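## Task

Find the LC plug in the fifth column counting from the left, sixth block counting from the top, fourth hole counting from the top; it is not latched. Press it in until it latches. Every other fibre is live, so none may be unplugged or unlatched. No fibre may be kinked, including this plug's own. The robot must not fall over or be left tilted.

## Robot and tools

ROBOT. TidyBot++: a four-caster mobile base (0.54 m long, 0.50 m wide, 0.38 m high) carrying one seven-joint Kinova arm with a Robotiq two-finger gripper. There is only one arm, so every arm argument refers to it. The shoulder sits 0.12 m ahead of the base centre, 0.68 m up. Segments: upper arm 0.42 m, forearm 0.31 m, hand 0.31 m from wrist to the hand point. The arm starts folded, hand pointing down, poking up to 0.08 m past the base front. Cameras: base_camera (fixed on the base, looking forward) and wrist_camera (fisheye, looking along the hand).

FRAMES. Base frame: origin on the floor below the base centre, x forward, y left, z up, metres. hand_pose and hand_target use it; they give the point between the finger pads, whose z axis runs out along the fingers and whose y axis is the closing direction. Odometry frame: where the base frame was at scene start; base_odometry is wheel-count only (slip counts as travel), heading in rad, left positive, -3.142 to 3.142. base_tilt is in degrees, forward and right positive.

move. One action per call; besides cameras and blocking, the keys are:
- base: an object with any of translate_m (forward +, -2 to 2 m), strafe_m (left +, -2 to 2 m), rotate_rad (counter-clockwise from above +, -6.3 to 6.3). These are offsets from where the base last reported itself, along the base axes at the start of the command.
- joints: absolute angles by name: joint_1_rad (unbounded; positive is clockwise seen from above, opposite to heading), joint_2_rad (-2.249 to 2.249, shoulder, 0 = upper arm vertical, + leans forward), joint_3_rad (unbounded), joint_4_rad (-2.579 to 2.579, elbow, 0 straight), joint_5_rad (unbounded), joint_6_rad (-2.099 to 2.099, wrist), joint_7_rad (unbounded, hand roll), gripper_pos (0 fully open, about 85 mm gap, to 1 closed). Unbounded joints take the short way, so send steps under half a turn.
- target: one list of seven numbers [x, y, z, qw, qx, qy, qz], an absolute hand pose in the base frame, metres then unit quaternion. With target, joints may contain only gripper_pos.
- speeds: caps for this action only: translate_m/strafe_m 0.05 to 0.5 m/s (give it under one key when both are used), rotate_rad 0.1 to 1.57 rad/s.
- cameras: list from base_camera, wrist_camera, all; omitted means all, [] none.
- blocking: true/omitted waits until everything rests; false returns in about 0.5 s while motion continues. A newer move overrides only the joints or base it names; a target overrides all arm joints.
No action lasts beyond 15 s; the base times out after 14 s. Unknown keys make a call invalid; out-of-range values get it refused, and then the remaining calls of that reply are skipped.

wait(seconds 0 to 10, cameras): lets time pass, returns state and images. stop(cameras): brakes all running motions. zoom_image(camera, region [x0,y0,x1,y1] px, at most 504x504): closer look at the latest image; base_camera is 644x364, wrist_camera 644x476. read_manual(section "licences"): licence text only. finished_scene(scene: this scene's number): ends the scene irreversibly; the plug must stay latched afterwards.

RESULT LINES. move reports done or the worst status; base_status, joint_status, hand_status give per-motion outcome: done, moving, off_target (rested away from target, may still push), stopped, not_followed (a check withheld the arm targets; "joint command not followed"/"pose unreachable" with a cause), contact_stop or time_out (an unplanned stop; later calls in the reply are skipped), torque_fault, limit_stop_at_motor_heat. hand_status done means within 10 mm and 2 degrees. joint_positions, hand_pose, hand_target, motor_effort (percent of max, with peak in brackets), on_its_own, ARM HIT, MOTOR HOT, OVER-TEMPERATURE FAULT also appear. "pictures" lists image order.

PRACTICE. Hand targets usually land within about 3 cm; correct by adding (wanted minus read hand_pose) to the last target. To hold still, resend hand_target, not hand_pose. Targets low, close and pointing forward in front of the base go badly and can hit the base. The arm does not avoid obstacles and keeps pushing if blocked; small repeated steps are needed to press past friction, and hand_pose nearly stops changing once contact is made while effort rises. Use cameras to verify the real hand position, since hand_pose can be 1 to 2 cm off.

AVOID. Pressing hard or yanking with a raised arm: it can shove the base, lift wheels or tip the robot; retracting the arm or backing away rights a slight lean. Never drive or turn the base while the arm is caught on something high. Torque above 104.5 N m (joints 1 to 4) or 51.3 N m (5 to 7) faults the arm for 10 s. Long stretched-out holds or pushing toward unreachable poses overheat motors. Avoid slams, hard hits, excessive gripper force, pulling on or bending other fibres, and unlatching neighbouring plugs. Press the target plug straight in, gently, until it clicks home.

Each tool is called after "Emit:" as a command line: name --argument value for each argument, lists and objects as JSON in quotes; but a table of rows of numbers goes row by row, as --pt "numbers of a row", without its own name.

## Session

Emit:
move

Scene clock: 0.00 s.
base_odometry: x=+0.000 y=+0.000 heading=+0.000
base_tilt: forward=-0.4 right=-0.6
base_status: not commanded
joint_positions: joint_1_rad=+0.049 joint_2_rad=-0.393 joint_3_rad=+3.115 joint_4_rad=-2.528 joint_5_rad=+0.014 joint_6_rad=-0.894 joint_7_rad=+1.533 gripper_pos=+0.000
joint_status: not commanded
motor_effort: joint_1_rad=+0 joint_2_rad=+0 joint_3_rad=+0 joint_4_rad=+15 joint_5_rad=+0 joint_6_rad=+1 joint_7_rad=+0
hand_pose: x=+0.2579 y=-0.0065 z=+0.5929 quat_wxyz=(+0.011, +0.998, -0.027, +0.056) (m; base frame)
hand_target: x=+0.2584 y=-0.0065 z=+0.5932 quat_wxyz=(+0.011, +0.998, -0.027, +0.057) (m; base frame)
hand_status: not commanded
pictures: base_camera, wrist_camera

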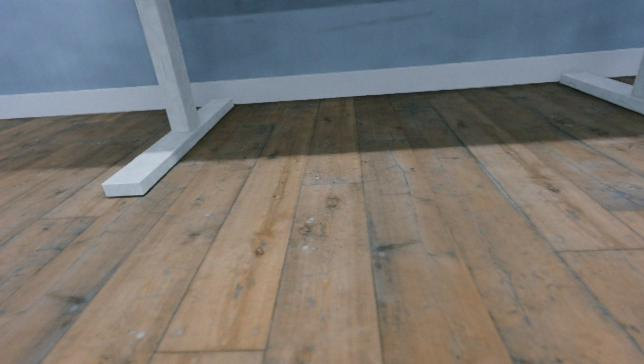

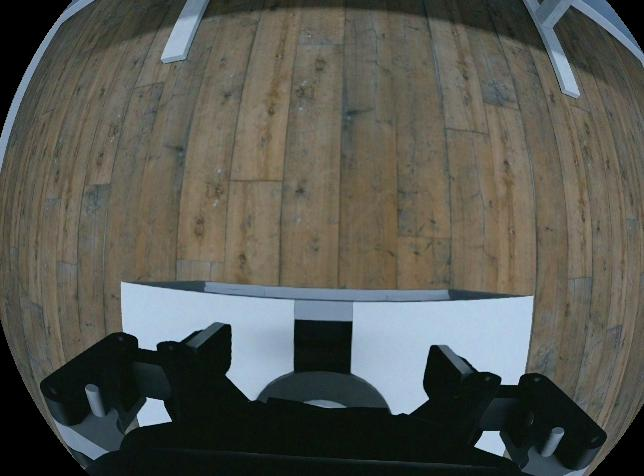

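Emit:
move --joints '{"joint_1_rad": 0.0, "joint_6_rad": 0.4}'

Scene clock: 2.60 s.
move: done
base_odometry: x=+0.000 y=+0.000 heading=+0.000
base_tilt: forward=-0.4 right=-0.6
base_status: not commanded
joint_positions: joint_1_rad=+0.016 joint_2_rad=-0.393 joint_3_rad=+3.115 joint_4_rad=-2.527 joint_5_rad=+0.014 joint_6_rad=+0.364 joint_7_rad=+1.533 gripper_pos=+0.000
joint_status: all done
motor_effort: joint_1_rad=+0(1) joint_2_rad=-5(5) joint_3_rad=+0(1) joint_4_rad=+20(20) joint_5_rad=+0(1) joint_6_rad=+8(8) joint_7_rad=+0(1)
hand_pose: x=+0.5284 y=+0.0081 z=+0.8408 quat_wxyz=(-0.009, +0.774, -0.001, +0.633) (m; base frame)
hand_target: x=+0.5302 y=+0.0148 z=+0.8516 quat_wxyz=(-0.014, +0.763, +0.005, +0.647) (m; base frame)
hand_status: not commanded
pictures: base_camera, wrist_camera

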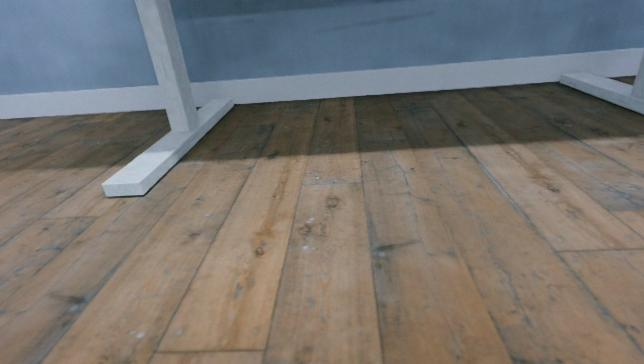

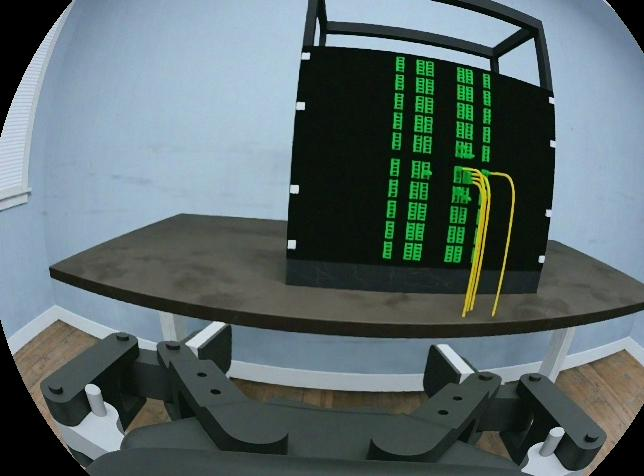

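Emit:
zoom_image --camera "wrist_camera" --region '[370, 40, 560, 180]'

Emit:
zoom_image --camera "wrist_camera" --region '[420, 140, 530, 220]'

Scaled by 2.653.

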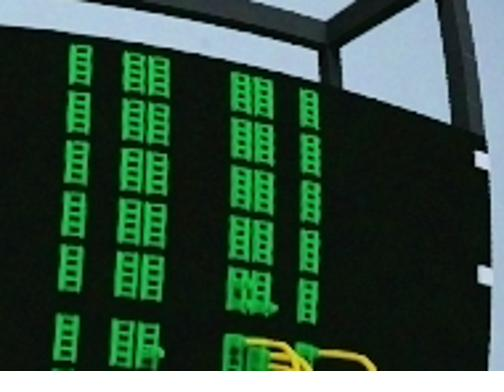

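Scaled by 4.582.

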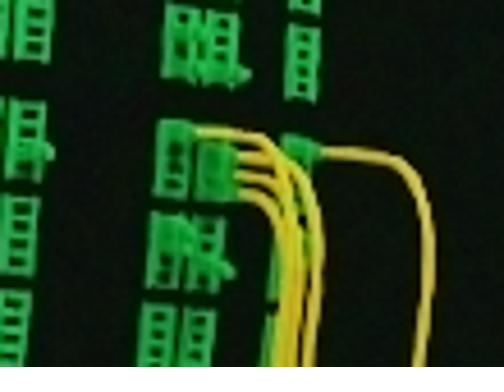

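Emit:
zoom_image --camera "wrist_camera" --region '[270, 0, 600, 330]'

Scaled by 1.527.

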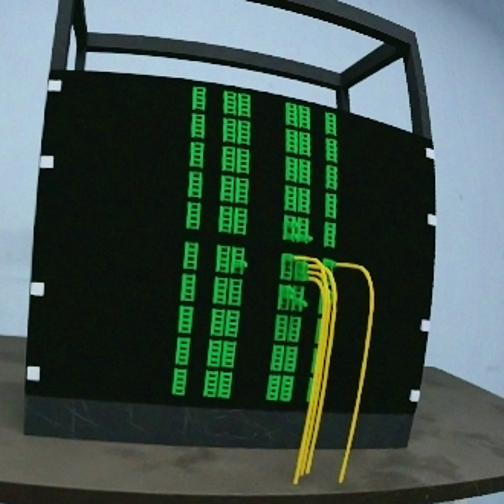

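Emit:
move --base '{"strafe_m": -0.2}' --joints '{"joint_1_rad": -0.01, "joint_6_rad": 0.6}'

Emit:
zoom_image --camera "wrist_camera" --region '[270, 130, 470, 330]'

Scene clock: 10.53 s.
move: done
base_odometry: x=+0.000 y=-0.200 heading=+0.000
base_tilt: forward=-0.4 right=-0.6
base_status: done
joint_positions: joint_1_rad=+0.003 joint_2_rad=-0.395 joint_3_rad=+3.117 joint_4_rad=-2.524 joint_5_rad=+0.014 joint_6_rad=+0.580 joint_7_rad=+1.533 gripper_pos=+0.000
joint_status: all done
motor_effort: joint_1_rad=+0(1) joint_2_rad=-5(6) joint_3_rad=+0(2) joint_4_rad=+19(22) joint_5_rad=-1(1) joint_6_rad=+8(11) joint_7_rad=+0(1)
hand_pose: x=+0.5346 y=+0.0144 z=+0.9103 quat_wxyz=(-0.016, +0.699, +0.004, +0.714) (m; base frame)
hand_target: x=+0.5340 y=+0.0205 z=+0.9136 quat_wxyz=(-0.021, +0.694, +0.009, +0.719) (m; base frame)
hand_status: not commanded
pictures: base_camera, wrist_camera

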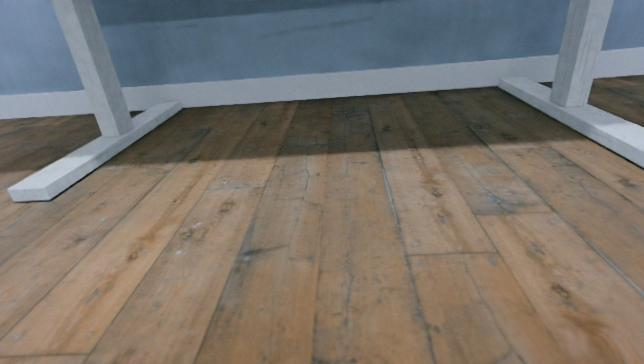

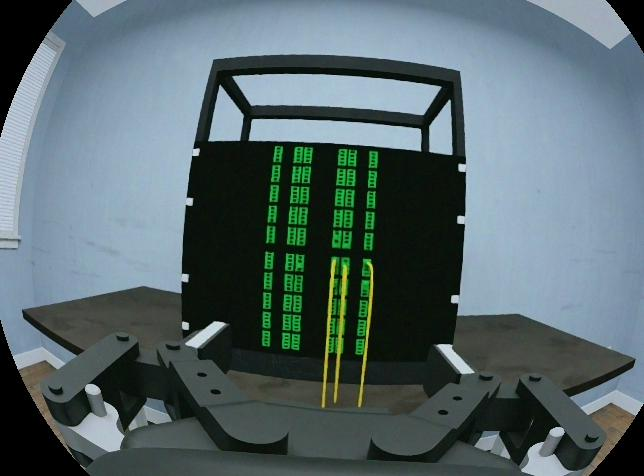

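Scaled by 2.520.

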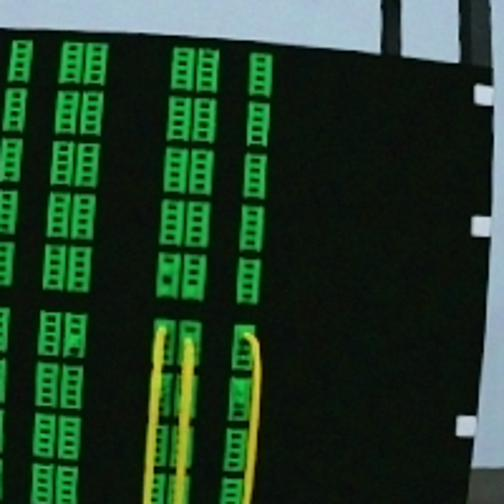

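Emit:
move --base '{"translate_m": 0.2}' --joints '{"gripper_pos": 0.93}'

Emit:
zoom_image --camera "wrist_camera" --region '[280, 180, 430, 330]'

Emit:
zoom_image --camera "wrist_camera" --region '[230, 300, 430, 476]'

Scene clock: 13.83 s.
move: done
base_odometry: x=+0.200 y=-0.200 heading=+0.000
base_tilt: forward=-0.3 right=-0.6
base_status: done
joint_positions: joint_1_rad=+0.003 joint_2_rad=-0.390 joint_3_rad=+3.117 joint_4_rad=-2.524 joint_5_rad=+0.014 joint_6_rad=+0.580 joint_7_rad=+1.533 gripper_pos=+0.930
joint_status: all done
motor_effort: joint_1_rad=+0(1) joint_2_rad=-5(8) joint_3_rad=+0(1) joint_4_rad=+20(21) joint_5_rad=+0(1) joint_6_rad=+8(9) joint_7_rad=+0(1)
hand_pose: x=+0.5357 y=+0.0144 z=+0.9084 quat_wxyz=(-0.016, +0.701, +0.004, +0.713) (m; base frame)
hand_target: x=+0.5340 y=+0.0205 z=+0.9136 quat_wxyz=(-0.021, +0.694, +0.009, +0.719) (m; base frame)
hand_status: not commanded
pictures: base_camera, wrist_camera

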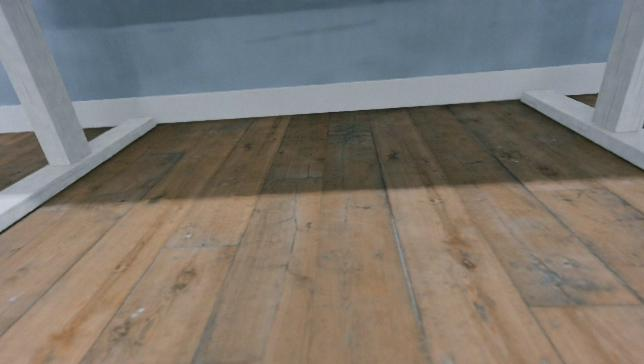

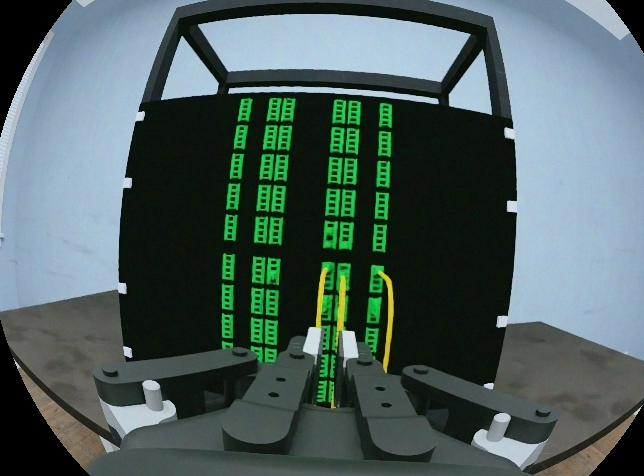

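Scaled by 3.360.

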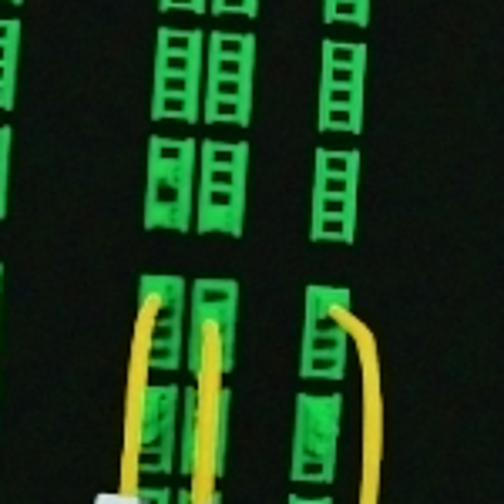

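Scaled by 2.520.

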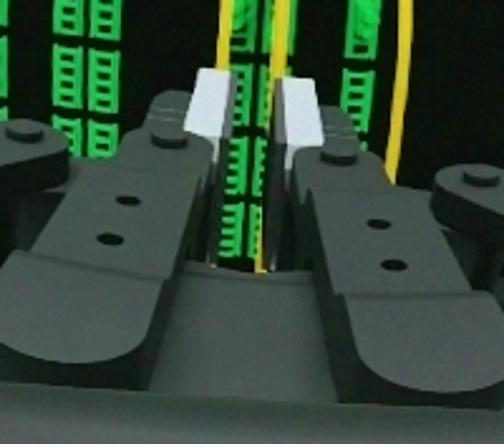

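Emit:
move --base '{"translate_m": 0.08}' --speeds '{"translate_m": 0.15}'

Emit:
zoom_image --camera "wrist_camera" --region '[280, 220, 430, 340]'

Emit:
zoom_image --camera "wrist_camera" --region '[300, 250, 380, 340]'

Scene clock: 17.07 s.
move: done
base_odometry: x=+0.280 y=-0.200 heading=-0.001
base_tilt: forward=-0.3 right=-0.6
base_status: done
joint_positions: joint_1_rad=+0.003 joint_2_rad=-0.392 joint_3_rad=+3.117 joint_4_rad=-2.524 joint_5_rad=+0.014 joint_6_rad=+0.580 joint_7_rad=+1.533 gripper_pos=+0.930
joint_status: not commanded
motor_effort: joint_1_rad=+0(1) joint_2_rad=-5(7) joint_3_rad=+0(1) joint_4_rad=+20(20) joint_5_rad=+1(1) joint_6_rad=+8(9) joint_7_rad=+0(1)
hand_pose: x=+0.5353 y=+0.0144 z=+0.9090 quat_wxyz=(-0.016, +0.701, +0.004, +0.713) (m; base frame)
hand_target: x=+0.5340 y=+0.0205 z=+0.9136 quat_wxyz=(-0.021, +0.694, +0.009, +0.719) (m; base frame)
hand_status: not commanded
pictures: base_camera, wrist_camera

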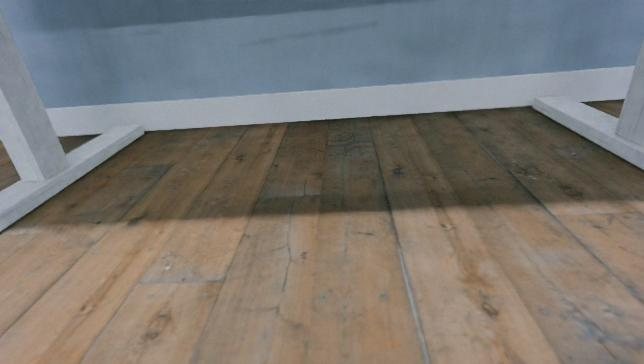

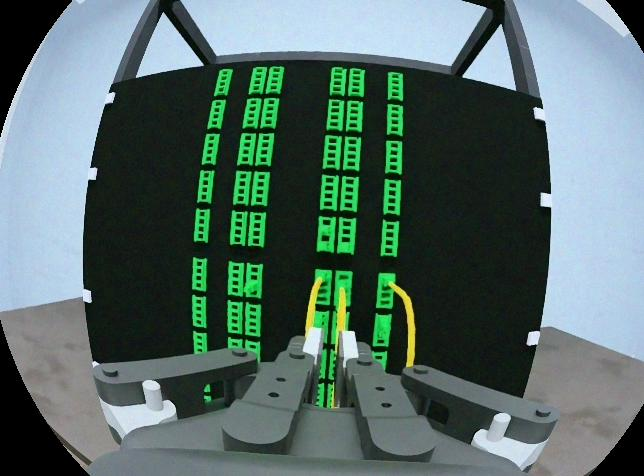

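Scaled by 3.360.

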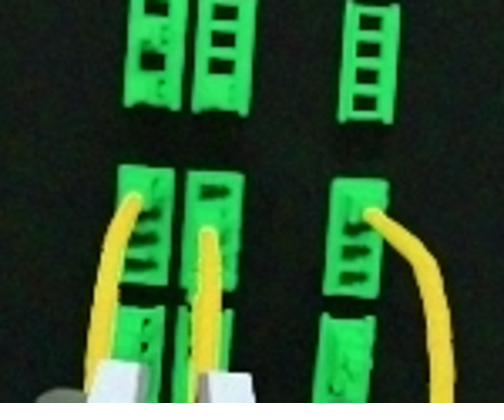

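Scaled by 5.600.

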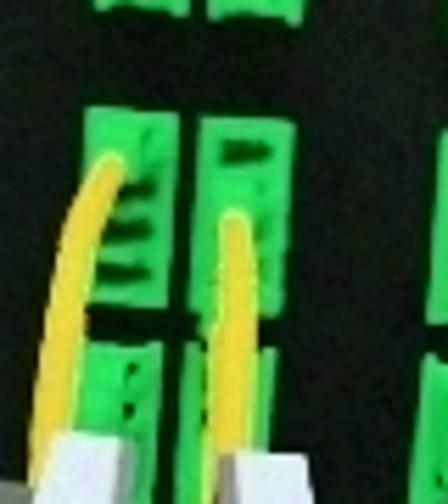

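Emit:
move --base '{"translate_m": -0.03, "strafe_m": -0.3}' --joints '{"joint_1_rad": -0.52}'

Emit:
zoom_image --camera "wrist_camera" --region '[260, 200, 420, 340]'

Scene clock: 22.33 s.
move: done
base_odometry: x=+0.250 y=-0.501 heading=+0.000
base_tilt: forward=-0.4 right=-0.6
base_status: done
joint_positions: joint_1_rad=-0.505 joint_2_rad=-0.392 joint_3_rad=+3.117 joint_4_rad=-2.524 joint_5_rad=+0.014 joint_6_rad=+0.580 joint_7_rad=+1.533 gripper_pos=+0.930
joint_status: all done
motor_effort: joint_1_rad=+0(1) joint_2_rad=-5(6) joint_3_rad=+0(1) joint_4_rad=+20(20) joint_5_rad=+0(2) joint_6_rad=+8(9) joint_7_rad=+0(1)
hand_pose: x=+0.4758 y=+0.2150 z=+0.9090 quat_wxyz=(-0.195, +0.677, +0.180, +0.687) (m; base frame)
hand_target: x=+0.4712 y=+0.2204 z=+0.9136 quat_wxyz=(-0.202, +0.669, +0.184, +0.691) (m; base frame)
hand_status: not commanded
pictures: base_camera, wrist_camera

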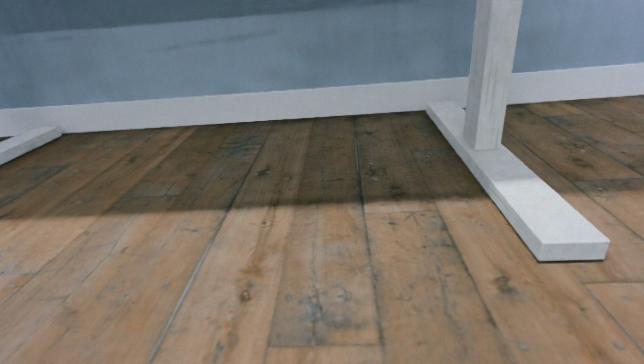

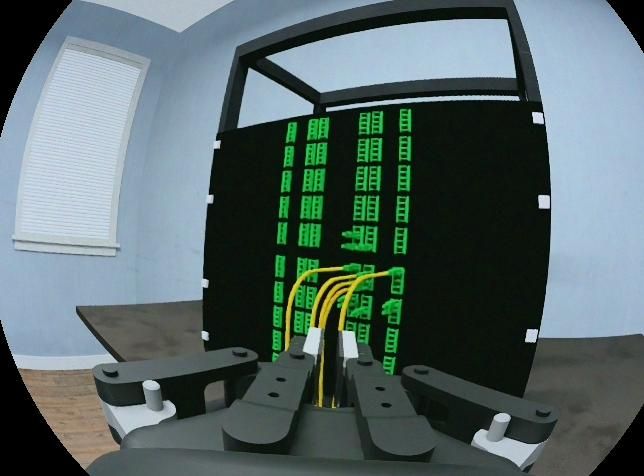

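Scaled by 3.150.

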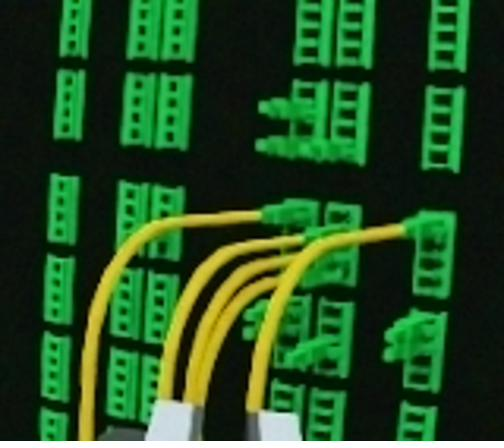

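Emit:
zoom_image --camera "wrist_camera" --region '[330, 250, 410, 330]'

Scaled by 6.300.

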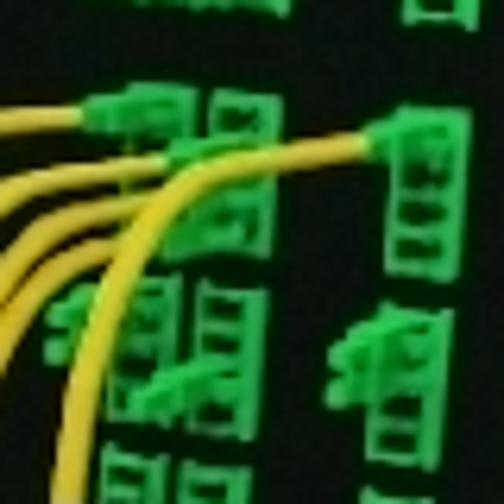

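Emit:
move --base '{"translate_m": 0.03, "strafe_m": 0.3}' --joints '{"joint_1_rad": -0.02, "joint_2_rad": -0.5, "joint_4_rad": -2.16, "joint_6_rad": -0.085, "gripper_pos": 0.0}'

Emit:
zoom_image --camera "wrist_camera" --region '[260, 270, 420, 430]'

Scene clock: 27.27 s.
move: done
base_odometry: x=+0.280 y=-0.200 heading=+0.000
base_tilt: forward=-0.5 right=-0.6
base_status: done
joint_positions: joint_1_rad=-0.035 joint_2_rad=-0.484 joint_3_rad=+3.116 joint_4_rad=-2.179 joint_5_rad=+0.014 joint_6_rad=-0.040 joint_7_rad=+1.533 gripper_pos=+0.000
joint_status: all done
motor_effort: joint_1_rad=+0(2) joint_2_rad=-4(7) joint_3_rad=+0(2) joint_4_rad=+23(23) joint_5_rad=-1(1) joint_6_rad=+8(10) joint_7_rad=+0(1)
hand_pose: x=+0.5410 y=+0.0291 z=+0.9645 quat_wxyz=(-0.022, +0.762, +0.017, +0.646) (m; base frame)
hand_target: x=+0.5362 y=+0.0226 z=+0.9689 quat_wxyz=(-0.016, +0.766, +0.011, +0.643) (m; base frame)
hand_status: not commanded
pictures: base_camera, wrist_camera

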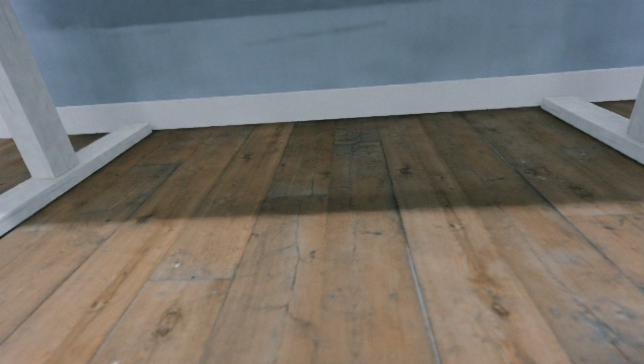

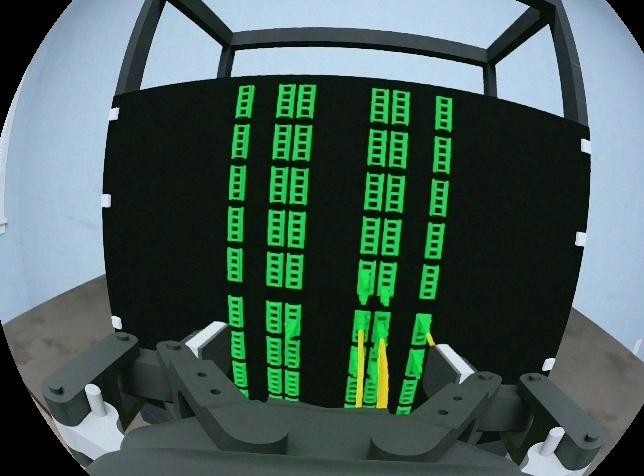

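Scaled by 3.150.

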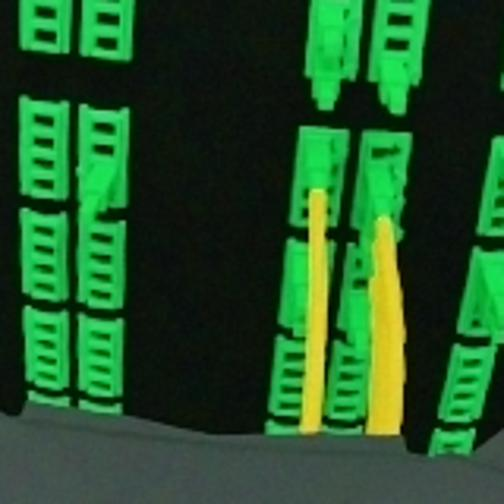

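Emit:
zoom_image --camera "wrist_camera" --region '[340, 300, 410, 370]'

Scaled by 7.200.

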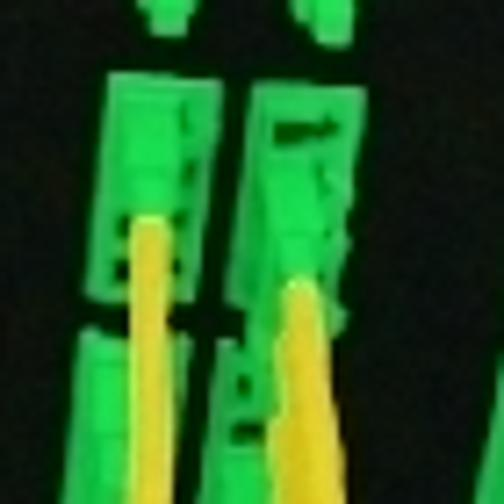

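Emit:
move --base '{"strafe_m": 0.024}' --joints '{"joint_1_rad": 0.035, "joint_2_rad": -0.395, "joint_4_rad": -2.52, "joint_6_rad": 0.595, "gripper_pos": 0.59}'

Emit:
zoom_image --camera "wrist_camera" --region '[300, 250, 420, 370]'

Scene clock: 35.40 s.
move: done
base_odometry: x=+0.280 y=-0.176 heading=+0.000
base_tilt: forward=-0.5 right=-0.7
base_status: done
joint_positions: joint_1_rad=+0.019 joint_2_rad=-0.409 joint_3_rad=+3.113 joint_4_rad=-2.504 joint_5_rad=+0.014 joint_6_rad=+0.557 joint_7_rad=+1.533 gripper_pos=+0.590
joint_status: all done
motor_effort: joint_1_rad=+0(1) joint_2_rad=-5(6) joint_3_rad=+0(2) joint_4_rad=+20(23) joint_5_rad=+0(1) joint_6_rad=+8(9) joint_7_rad=+0(0)
hand_pose: x=+0.5346 y=+0.0096 z=+0.9207 quat_wxyz=(-0.011, +0.695, +0.000, +0.719) (m; base frame)
hand_target: x=+0.5352 y=+0.0018 z=+0.9172 quat_wxyz=(-0.005, +0.693, -0.006, +0.721) (m; base frame)
hand_status: not commanded
pictures: base_camera, wrist_camera

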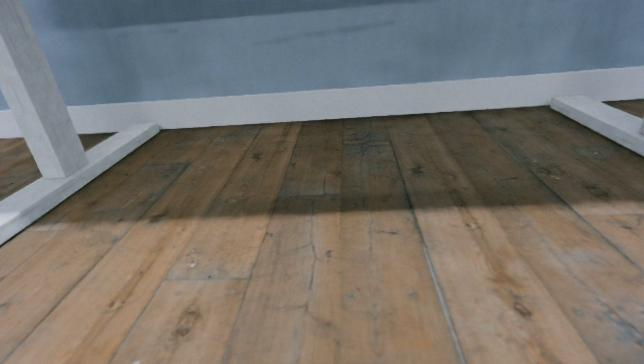

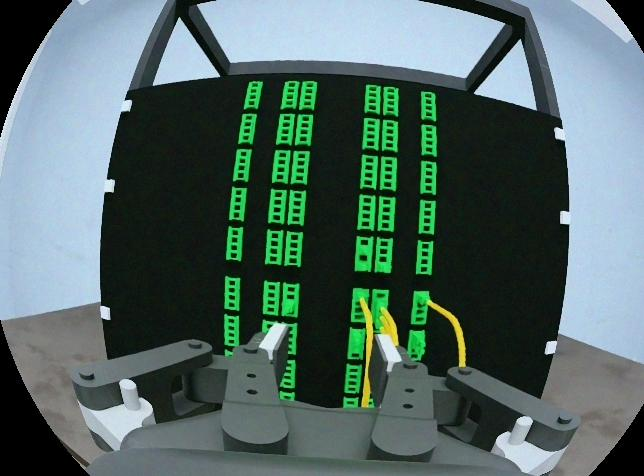

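Scaled by 4.200.

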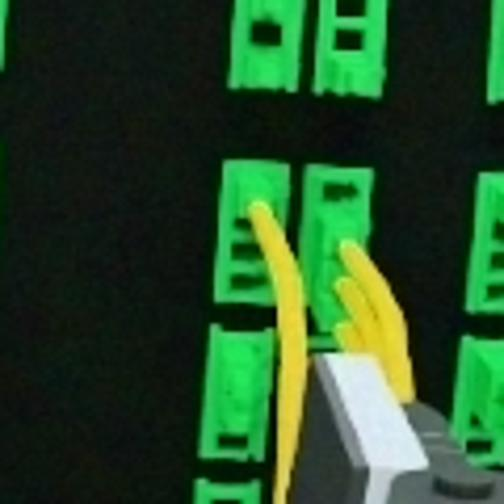

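Emit:
move --base '{"strafe_m": -0.022}' --joints '{"joint_1_rad": 0.035, "joint_2_rad": -0.395, "joint_4_rad": -2.55, "joint_6_rad": 0.525}'

Emit:
zoom_image --camera "wrist_camera" --region '[300, 240, 420, 360]'

Scene clock: 40.17 s.
move: done
base_odometry: x=+0.280 y=-0.198 heading=+0.000
base_tilt: forward=-0.5 right=-0.7
base_status: done
joint_positions: joint_1_rad=+0.021 joint_2_rad=-0.407 joint_3_rad=+3.115 joint_4_rad=-2.538 joint_5_rad=+0.014 joint_6_rad=+0.532 joint_7_rad=+1.533 gripper_pos=+0.590
joint_status: all done
motor_effort: joint_1_rad=+0(2) joint_2_rad=-4(5) joint_3_rad=+0(2) joint_4_rad=+20(22) joint_5_rad=+0(1) joint_6_rad=+8(9) joint_7_rad=+0(0)
hand_pose: x=+0.5295 y=+0.0069 z=+0.8924 quat_wxyz=(-0.009, +0.717, -0.002, +0.697) (m; base frame)
hand_target: x=+0.5298 y=+0.0012 z=+0.8781 quat_wxyz=(-0.004, +0.728, -0.007, +0.686) (m; base frame)
hand_status: not commanded
pictures: base_camera, wrist_camera

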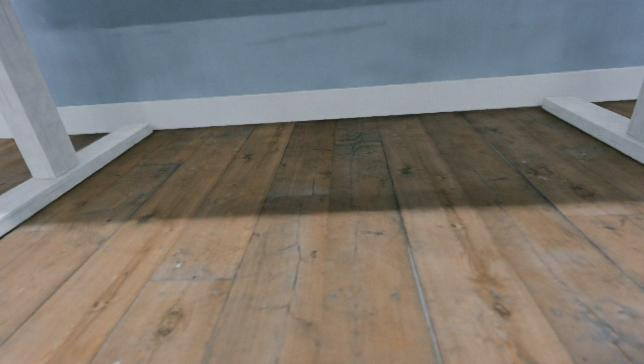

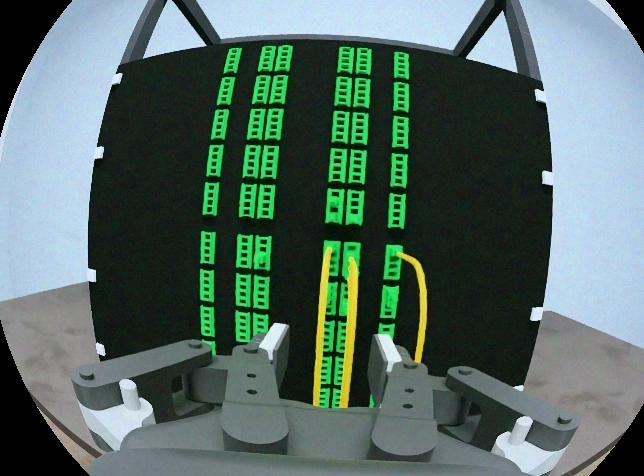

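Scaled by 4.200.

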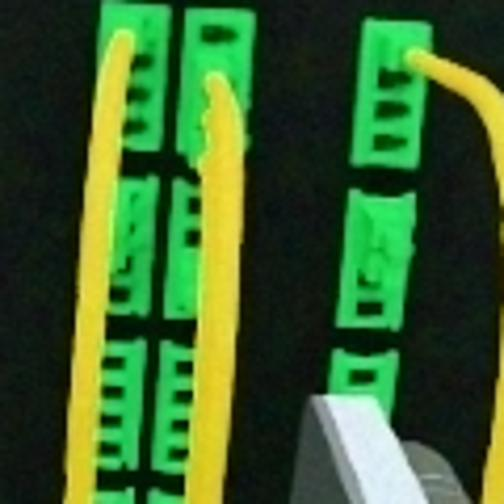

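Emit:
move --base '{"strafe_m": 0.008}' --joints '{"joint_4_rad": -2.485, "joint_6_rad": 0.505}'

Emit:
zoom_image --camera "wrist_camera" --region '[300, 240, 420, 360]'

Scene clock: 43.13 s.
move: done
base_odometry: x=+0.280 y=-0.190 heading=+0.000
base_tilt: forward=-0.4 right=-0.6
base_status: done
joint_positions: joint_1_rad=+0.021 joint_2_rad=-0.407 joint_3_rad=+3.115 joint_4_rad=-2.494 joint_5_rad=+0.014 joint_6_rad=+0.532 joint_7_rad=+1.533 gripper_pos=+0.590
joint_status: all done
motor_effort: joint_1_rad=+0(1) joint_2_rad=-5(5) joint_3_rad=+0(2) joint_4_rad=+20(22) joint_5_rad=+0(1) joint_6_rad=+8(10) joint_7_rad=+0(0)
hand_pose: x=+0.5367 y=+0.0073 z=+0.9176 quat_wxyz=(-0.009, +0.702, -0.002, +0.712) (m; base frame)
hand_target: x=+0.5411 y=+0.0013 z=+0.9095 quat_wxyz=(-0.004, +0.712, -0.007, +0.702) (m; base frame)
hand_status: not commanded
pictures: base_camera, wrist_camera

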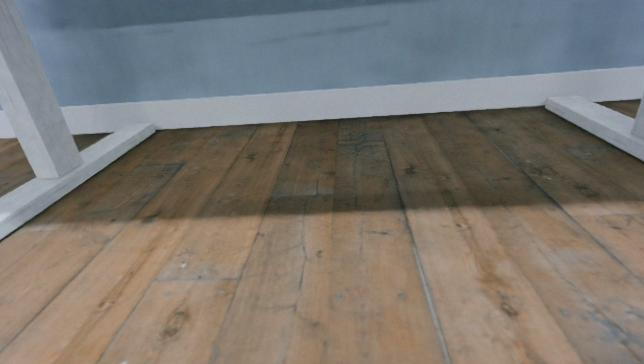

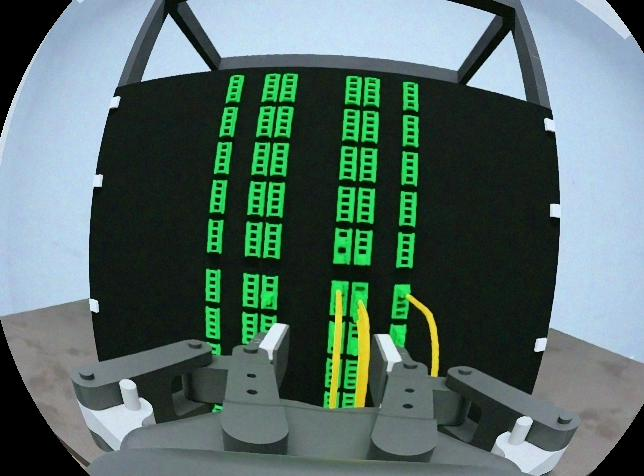

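Scaled by 4.200.

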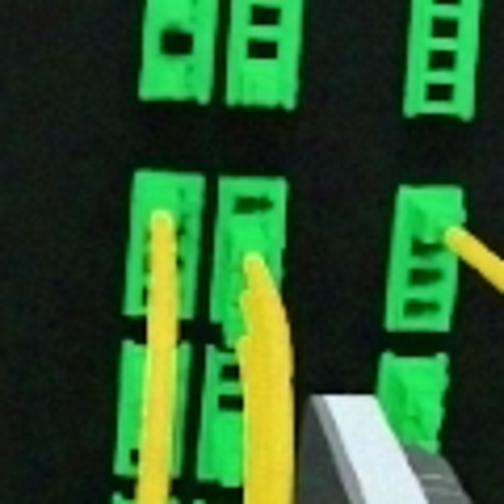

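Emit:
move --base '{"strafe_m": -0.004, "translate_m": 0.04}' --joints '{"joint_4_rad": -2.521}' --speeds '{"translate_m": 0.1}'

Emit:
zoom_image --camera "wrist_camera" --region '[310, 250, 430, 370]'

Scene clock: 46.00 s.
move: done
base_odometry: x=+0.320 y=-0.194 heading=+0.000
base_tilt: forward=-0.4 right=-0.6
base_status: done
joint_positions: joint_1_rad=+0.021 joint_2_rad=-0.401 joint_3_rad=+3.115 joint_4_rad=-2.513 joint_5_rad=+0.014 joint_6_rad=+0.532 joint_7_rad=+1.533 gripper_pos=+0.590
joint_status: all done
motor_effort: joint_1_rad=+0(1) joint_2_rad=-5(7) joint_3_rad=+0(1) joint_4_rad=+20(22) joint_5_rad=+0(1) joint_6_rad=+9(9) joint_7_rad=+0(1)
hand_pose: x=+0.5351 y=+0.0071 z=+0.9040 quat_wxyz=(-0.009, +0.711, -0.002, +0.704) (m; base frame)
hand_target: x=+0.5349 y=+0.0012 z=+0.8886 quat_wxyz=(-0.004, +0.725, -0.007, +0.689) (m; base frame)
hand_status: not commanded
pictures: base_camera, wrist_camera

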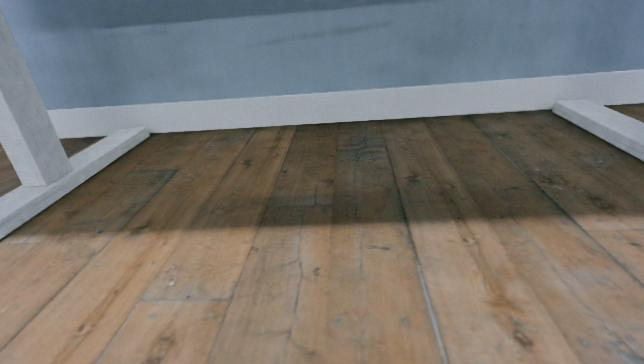

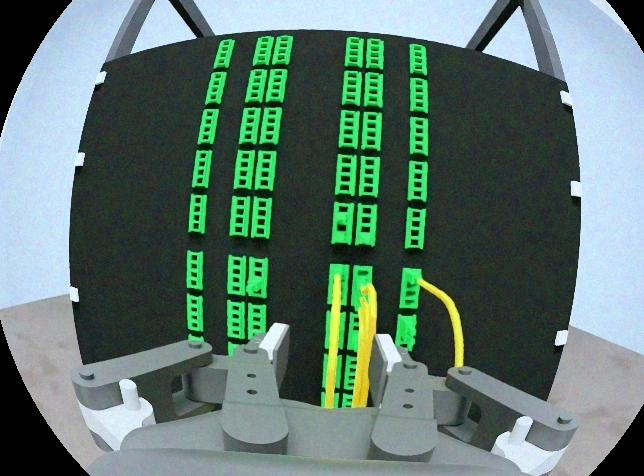

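Scaled by 4.200.

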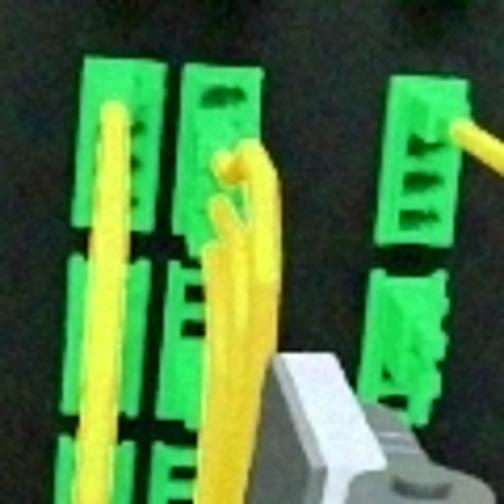

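Emit:
move --base '{"translate_m": -0.08}' --cameras '["wrist_camera"]'

Emit:
move --joints '{"joint_2_rad": -0.3, "joint_4_rad": -1.767, "joint_6_rad": -0.78}'

Emit:
zoom_image --camera "wrist_camera" --region '[300, 200, 460, 360]'

Scene clock: 59.77 s.
move: done
base_odometry: x=+0.240 y=-0.194 heading=+0.000
base_tilt: forward=-0.4 right=-0.6
base_status: done
joint_positions: joint_1_rad=+0.021 joint_2_rad=-0.400 joint_3_rad=+3.115 joint_4_rad=-2.513 joint_5_rad=+0.014 joint_6_rad=+0.532 joint_7_rad=+1.533 gripper_pos=+0.590
joint_status: not commanded
motor_effort: joint_1_rad=+0(1) joint_2_rad=-5(7) joint_3_rad=-1(1) joint_4_rad=+20(21) joint_5_rad=+1(1) joint_6_rad=+8(9) joint_7_rad=+0(0)
hand_pose: x=+0.5354 y=+0.0071 z=+0.9034 quat_wxyz=(-0.009, +0.711, -0.002, +0.703) (m; base frame)
hand_target: x=+0.5349 y=+0.0012 z=+0.8886 quat_wxyz=(-0.004, +0.725, -0.007, +0.689) (m; base frame)
hand_status: not commanded
pictures: wrist_camera

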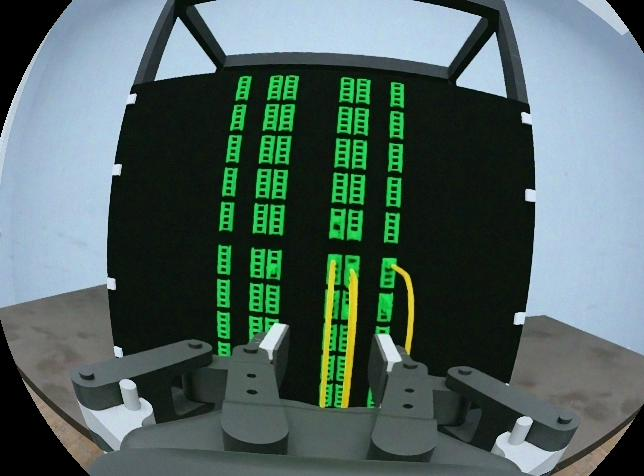

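Scene clock: 62.20 s.
move: done
base_odometry: x=+0.240 y=-0.194 heading=+0.000
base_tilt: forward=-0.5 right=-0.6
base_status: not commanded
joint_positions: joint_1_rad=+0.021 joint_2_rad=-0.317 joint_3_rad=+3.115 joint_4_rad=-1.785 joint_5_rad=+0.014 joint_6_rad=-0.735 joint_7_rad=+1.533 gripper_pos=+0.590
joint_status: all done
motor_effort: joint_1_rad=+0(1) joint_2_rad=-8(9) joint_3_rad=+0(1) joint_4_rad=+21(22) joint_5_rad=+0(1) joint_6_rad=+7(9) joint_7_rad=+0(1)
hand_pose: x=+0.5513 y=+0.0019 z=+0.9295 quat_wxyz=(+0.001, +0.892, -0.011, +0.452) (m; base frame)
hand_target: x=+0.5498 y=-0.0042 z=+0.9214 quat_wxyz=(+0.004, +0.901, -0.018, +0.433) (m; base frame)
hand_status: not commanded
pictures: base_camera, wrist_camera

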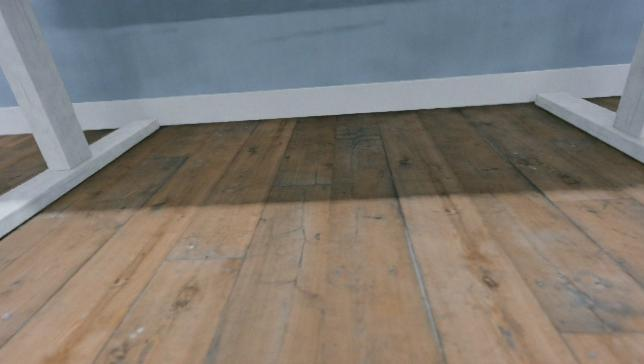

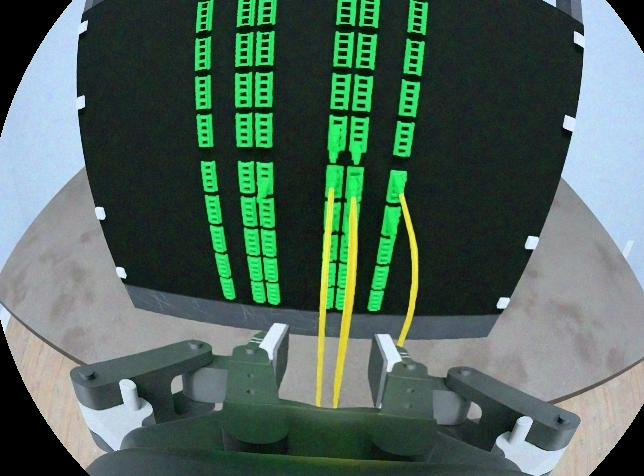

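Scaled by 3.150.

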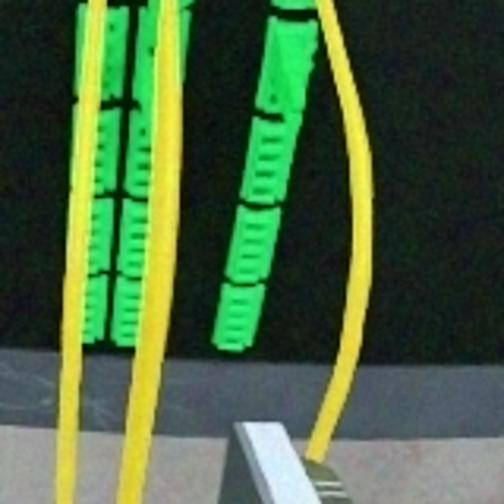

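Emit:
zoom_image --camera "wrist_camera" --region '[310, 130, 430, 250]'

Scaled by 4.200.

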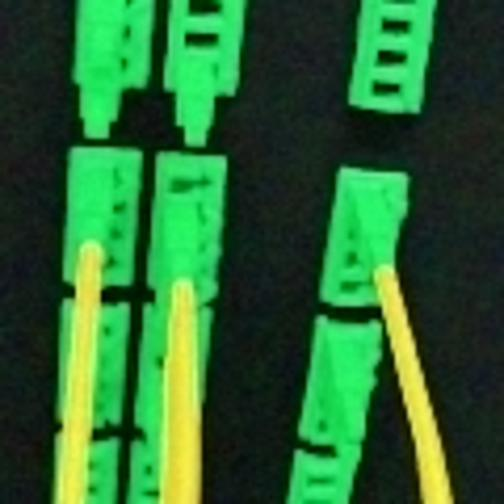

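Emit:
move --joints '{"joint_4_rad": -1.81, "joint_6_rad": -0.815}' --base '{"translate_m": 0.05}' --speeds '{"translate_m": 0.1}'

Emit:
zoom_image --camera "wrist_camera" --region '[310, 130, 450, 270]'

Emit:
zoom_image --camera "wrist_camera" --region '[300, 240, 440, 380]'

Scene clock: 65.57 s.
move: done
base_odometry: x=+0.290 y=-0.194 heading=+0.000
base_tilt: forward=-0.5 right=-0.5
base_status: done
joint_positions: joint_1_rad=+0.022 joint_2_rad=-0.305 joint_3_rad=+3.115 joint_4_rad=-1.803 joint_5_rad=+0.014 joint_6_rad=-0.776 joint_7_rad=+1.533 gripper_pos=+0.590
joint_status: all done
motor_effort: joint_1_rad=+0(1) joint_2_rad=-9(11) joint_3_rad=-1(1) joint_4_rad=+21(22) joint_5_rad=+0(1) joint_6_rad=+6(8) joint_7_rad=+0(1)
hand_pose: x=+0.5434 y=+0.0015 z=+0.9044 quat_wxyz=(+0.002, +0.907, -0.011, +0.420) (m; base frame)
hand_target: x=+0.5350 y=-0.0044 z=+0.8896 quat_wxyz=(+0.005, +0.918, -0.018, +0.397) (m; base frame)
hand_status: not commanded
pictures: base_camera, wrist_camera

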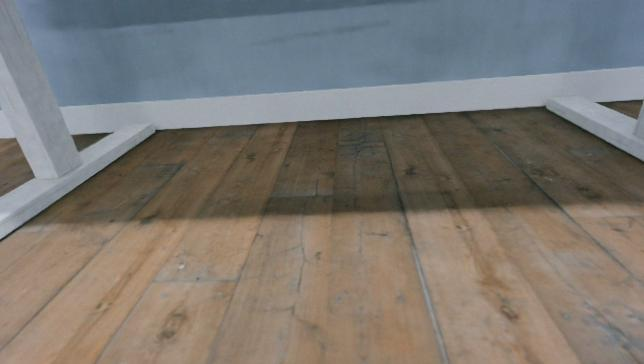

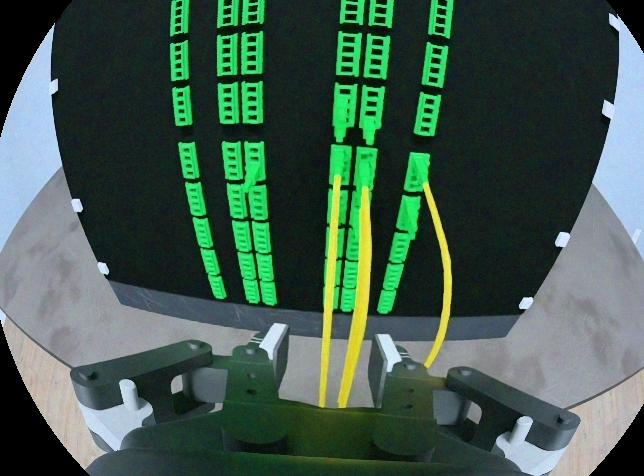

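Scaled by 3.600.

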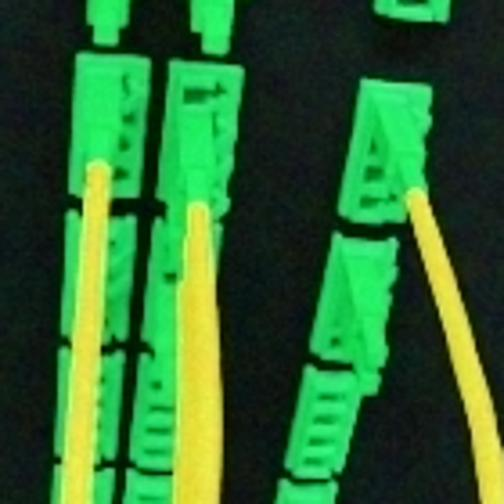

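Scaled by 3.600.

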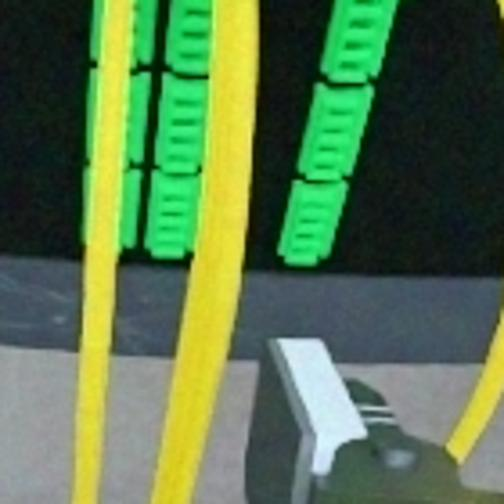

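Emit:
move --joints '{"joint_4_rad": -1.769}'

Emit:
zoom_image --camera "wrist_camera" --region '[310, 130, 450, 270]'

Scene clock: 68.17 s.
move: done
base_odometry: x=+0.290 y=-0.194 heading=+0.000
base_tilt: forward=-0.5 right=-0.6
base_status: not commanded
joint_positions: joint_1_rad=+0.022 joint_2_rad=-0.305 joint_3_rad=+3.115 joint_4_rad=-1.779 joint_5_rad=+0.014 joint_6_rad=-0.777 joint_7_rad=+1.533 gripper_pos=+0.590
joint_status: all done
motor_effort: joint_1_rad=+0(1) joint_2_rad=-9(10) joint_3_rad=+0(1) joint_4_rad=+21(23) joint_5_rad=+0(1) joint_6_rad=+6(7) joint_7_rad=+0(1)
hand_pose: x=+0.5474 y=+0.0016 z=+0.9178 quat_wxyz=(+0.001, +0.902, -0.011, +0.431) (m; base frame)
hand_target: x=+0.5425 y=-0.0043 z=+0.9120 quat_wxyz=(+0.004, +0.909, -0.018, +0.416) (m; base frame)
hand_status: not commanded
pictures: base_camera, wrist_camera

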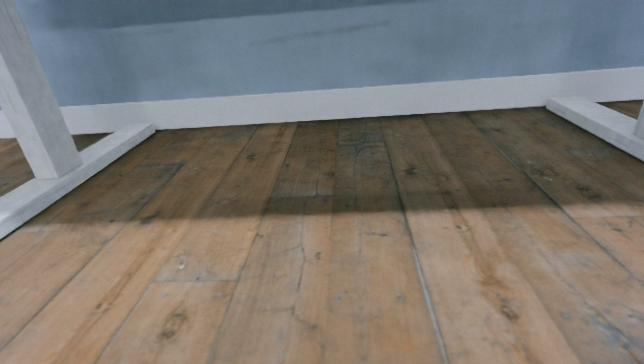

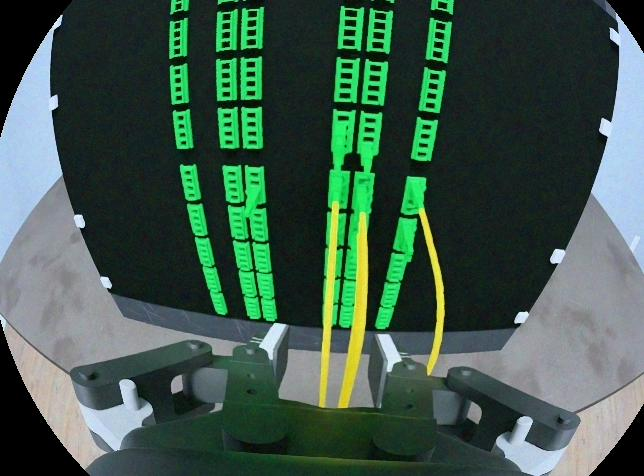

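Scaled by 3.600.

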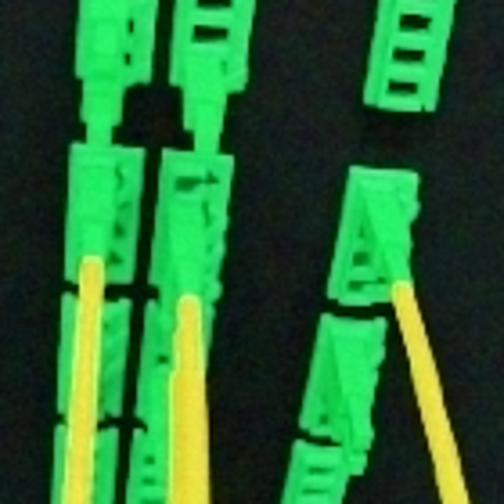

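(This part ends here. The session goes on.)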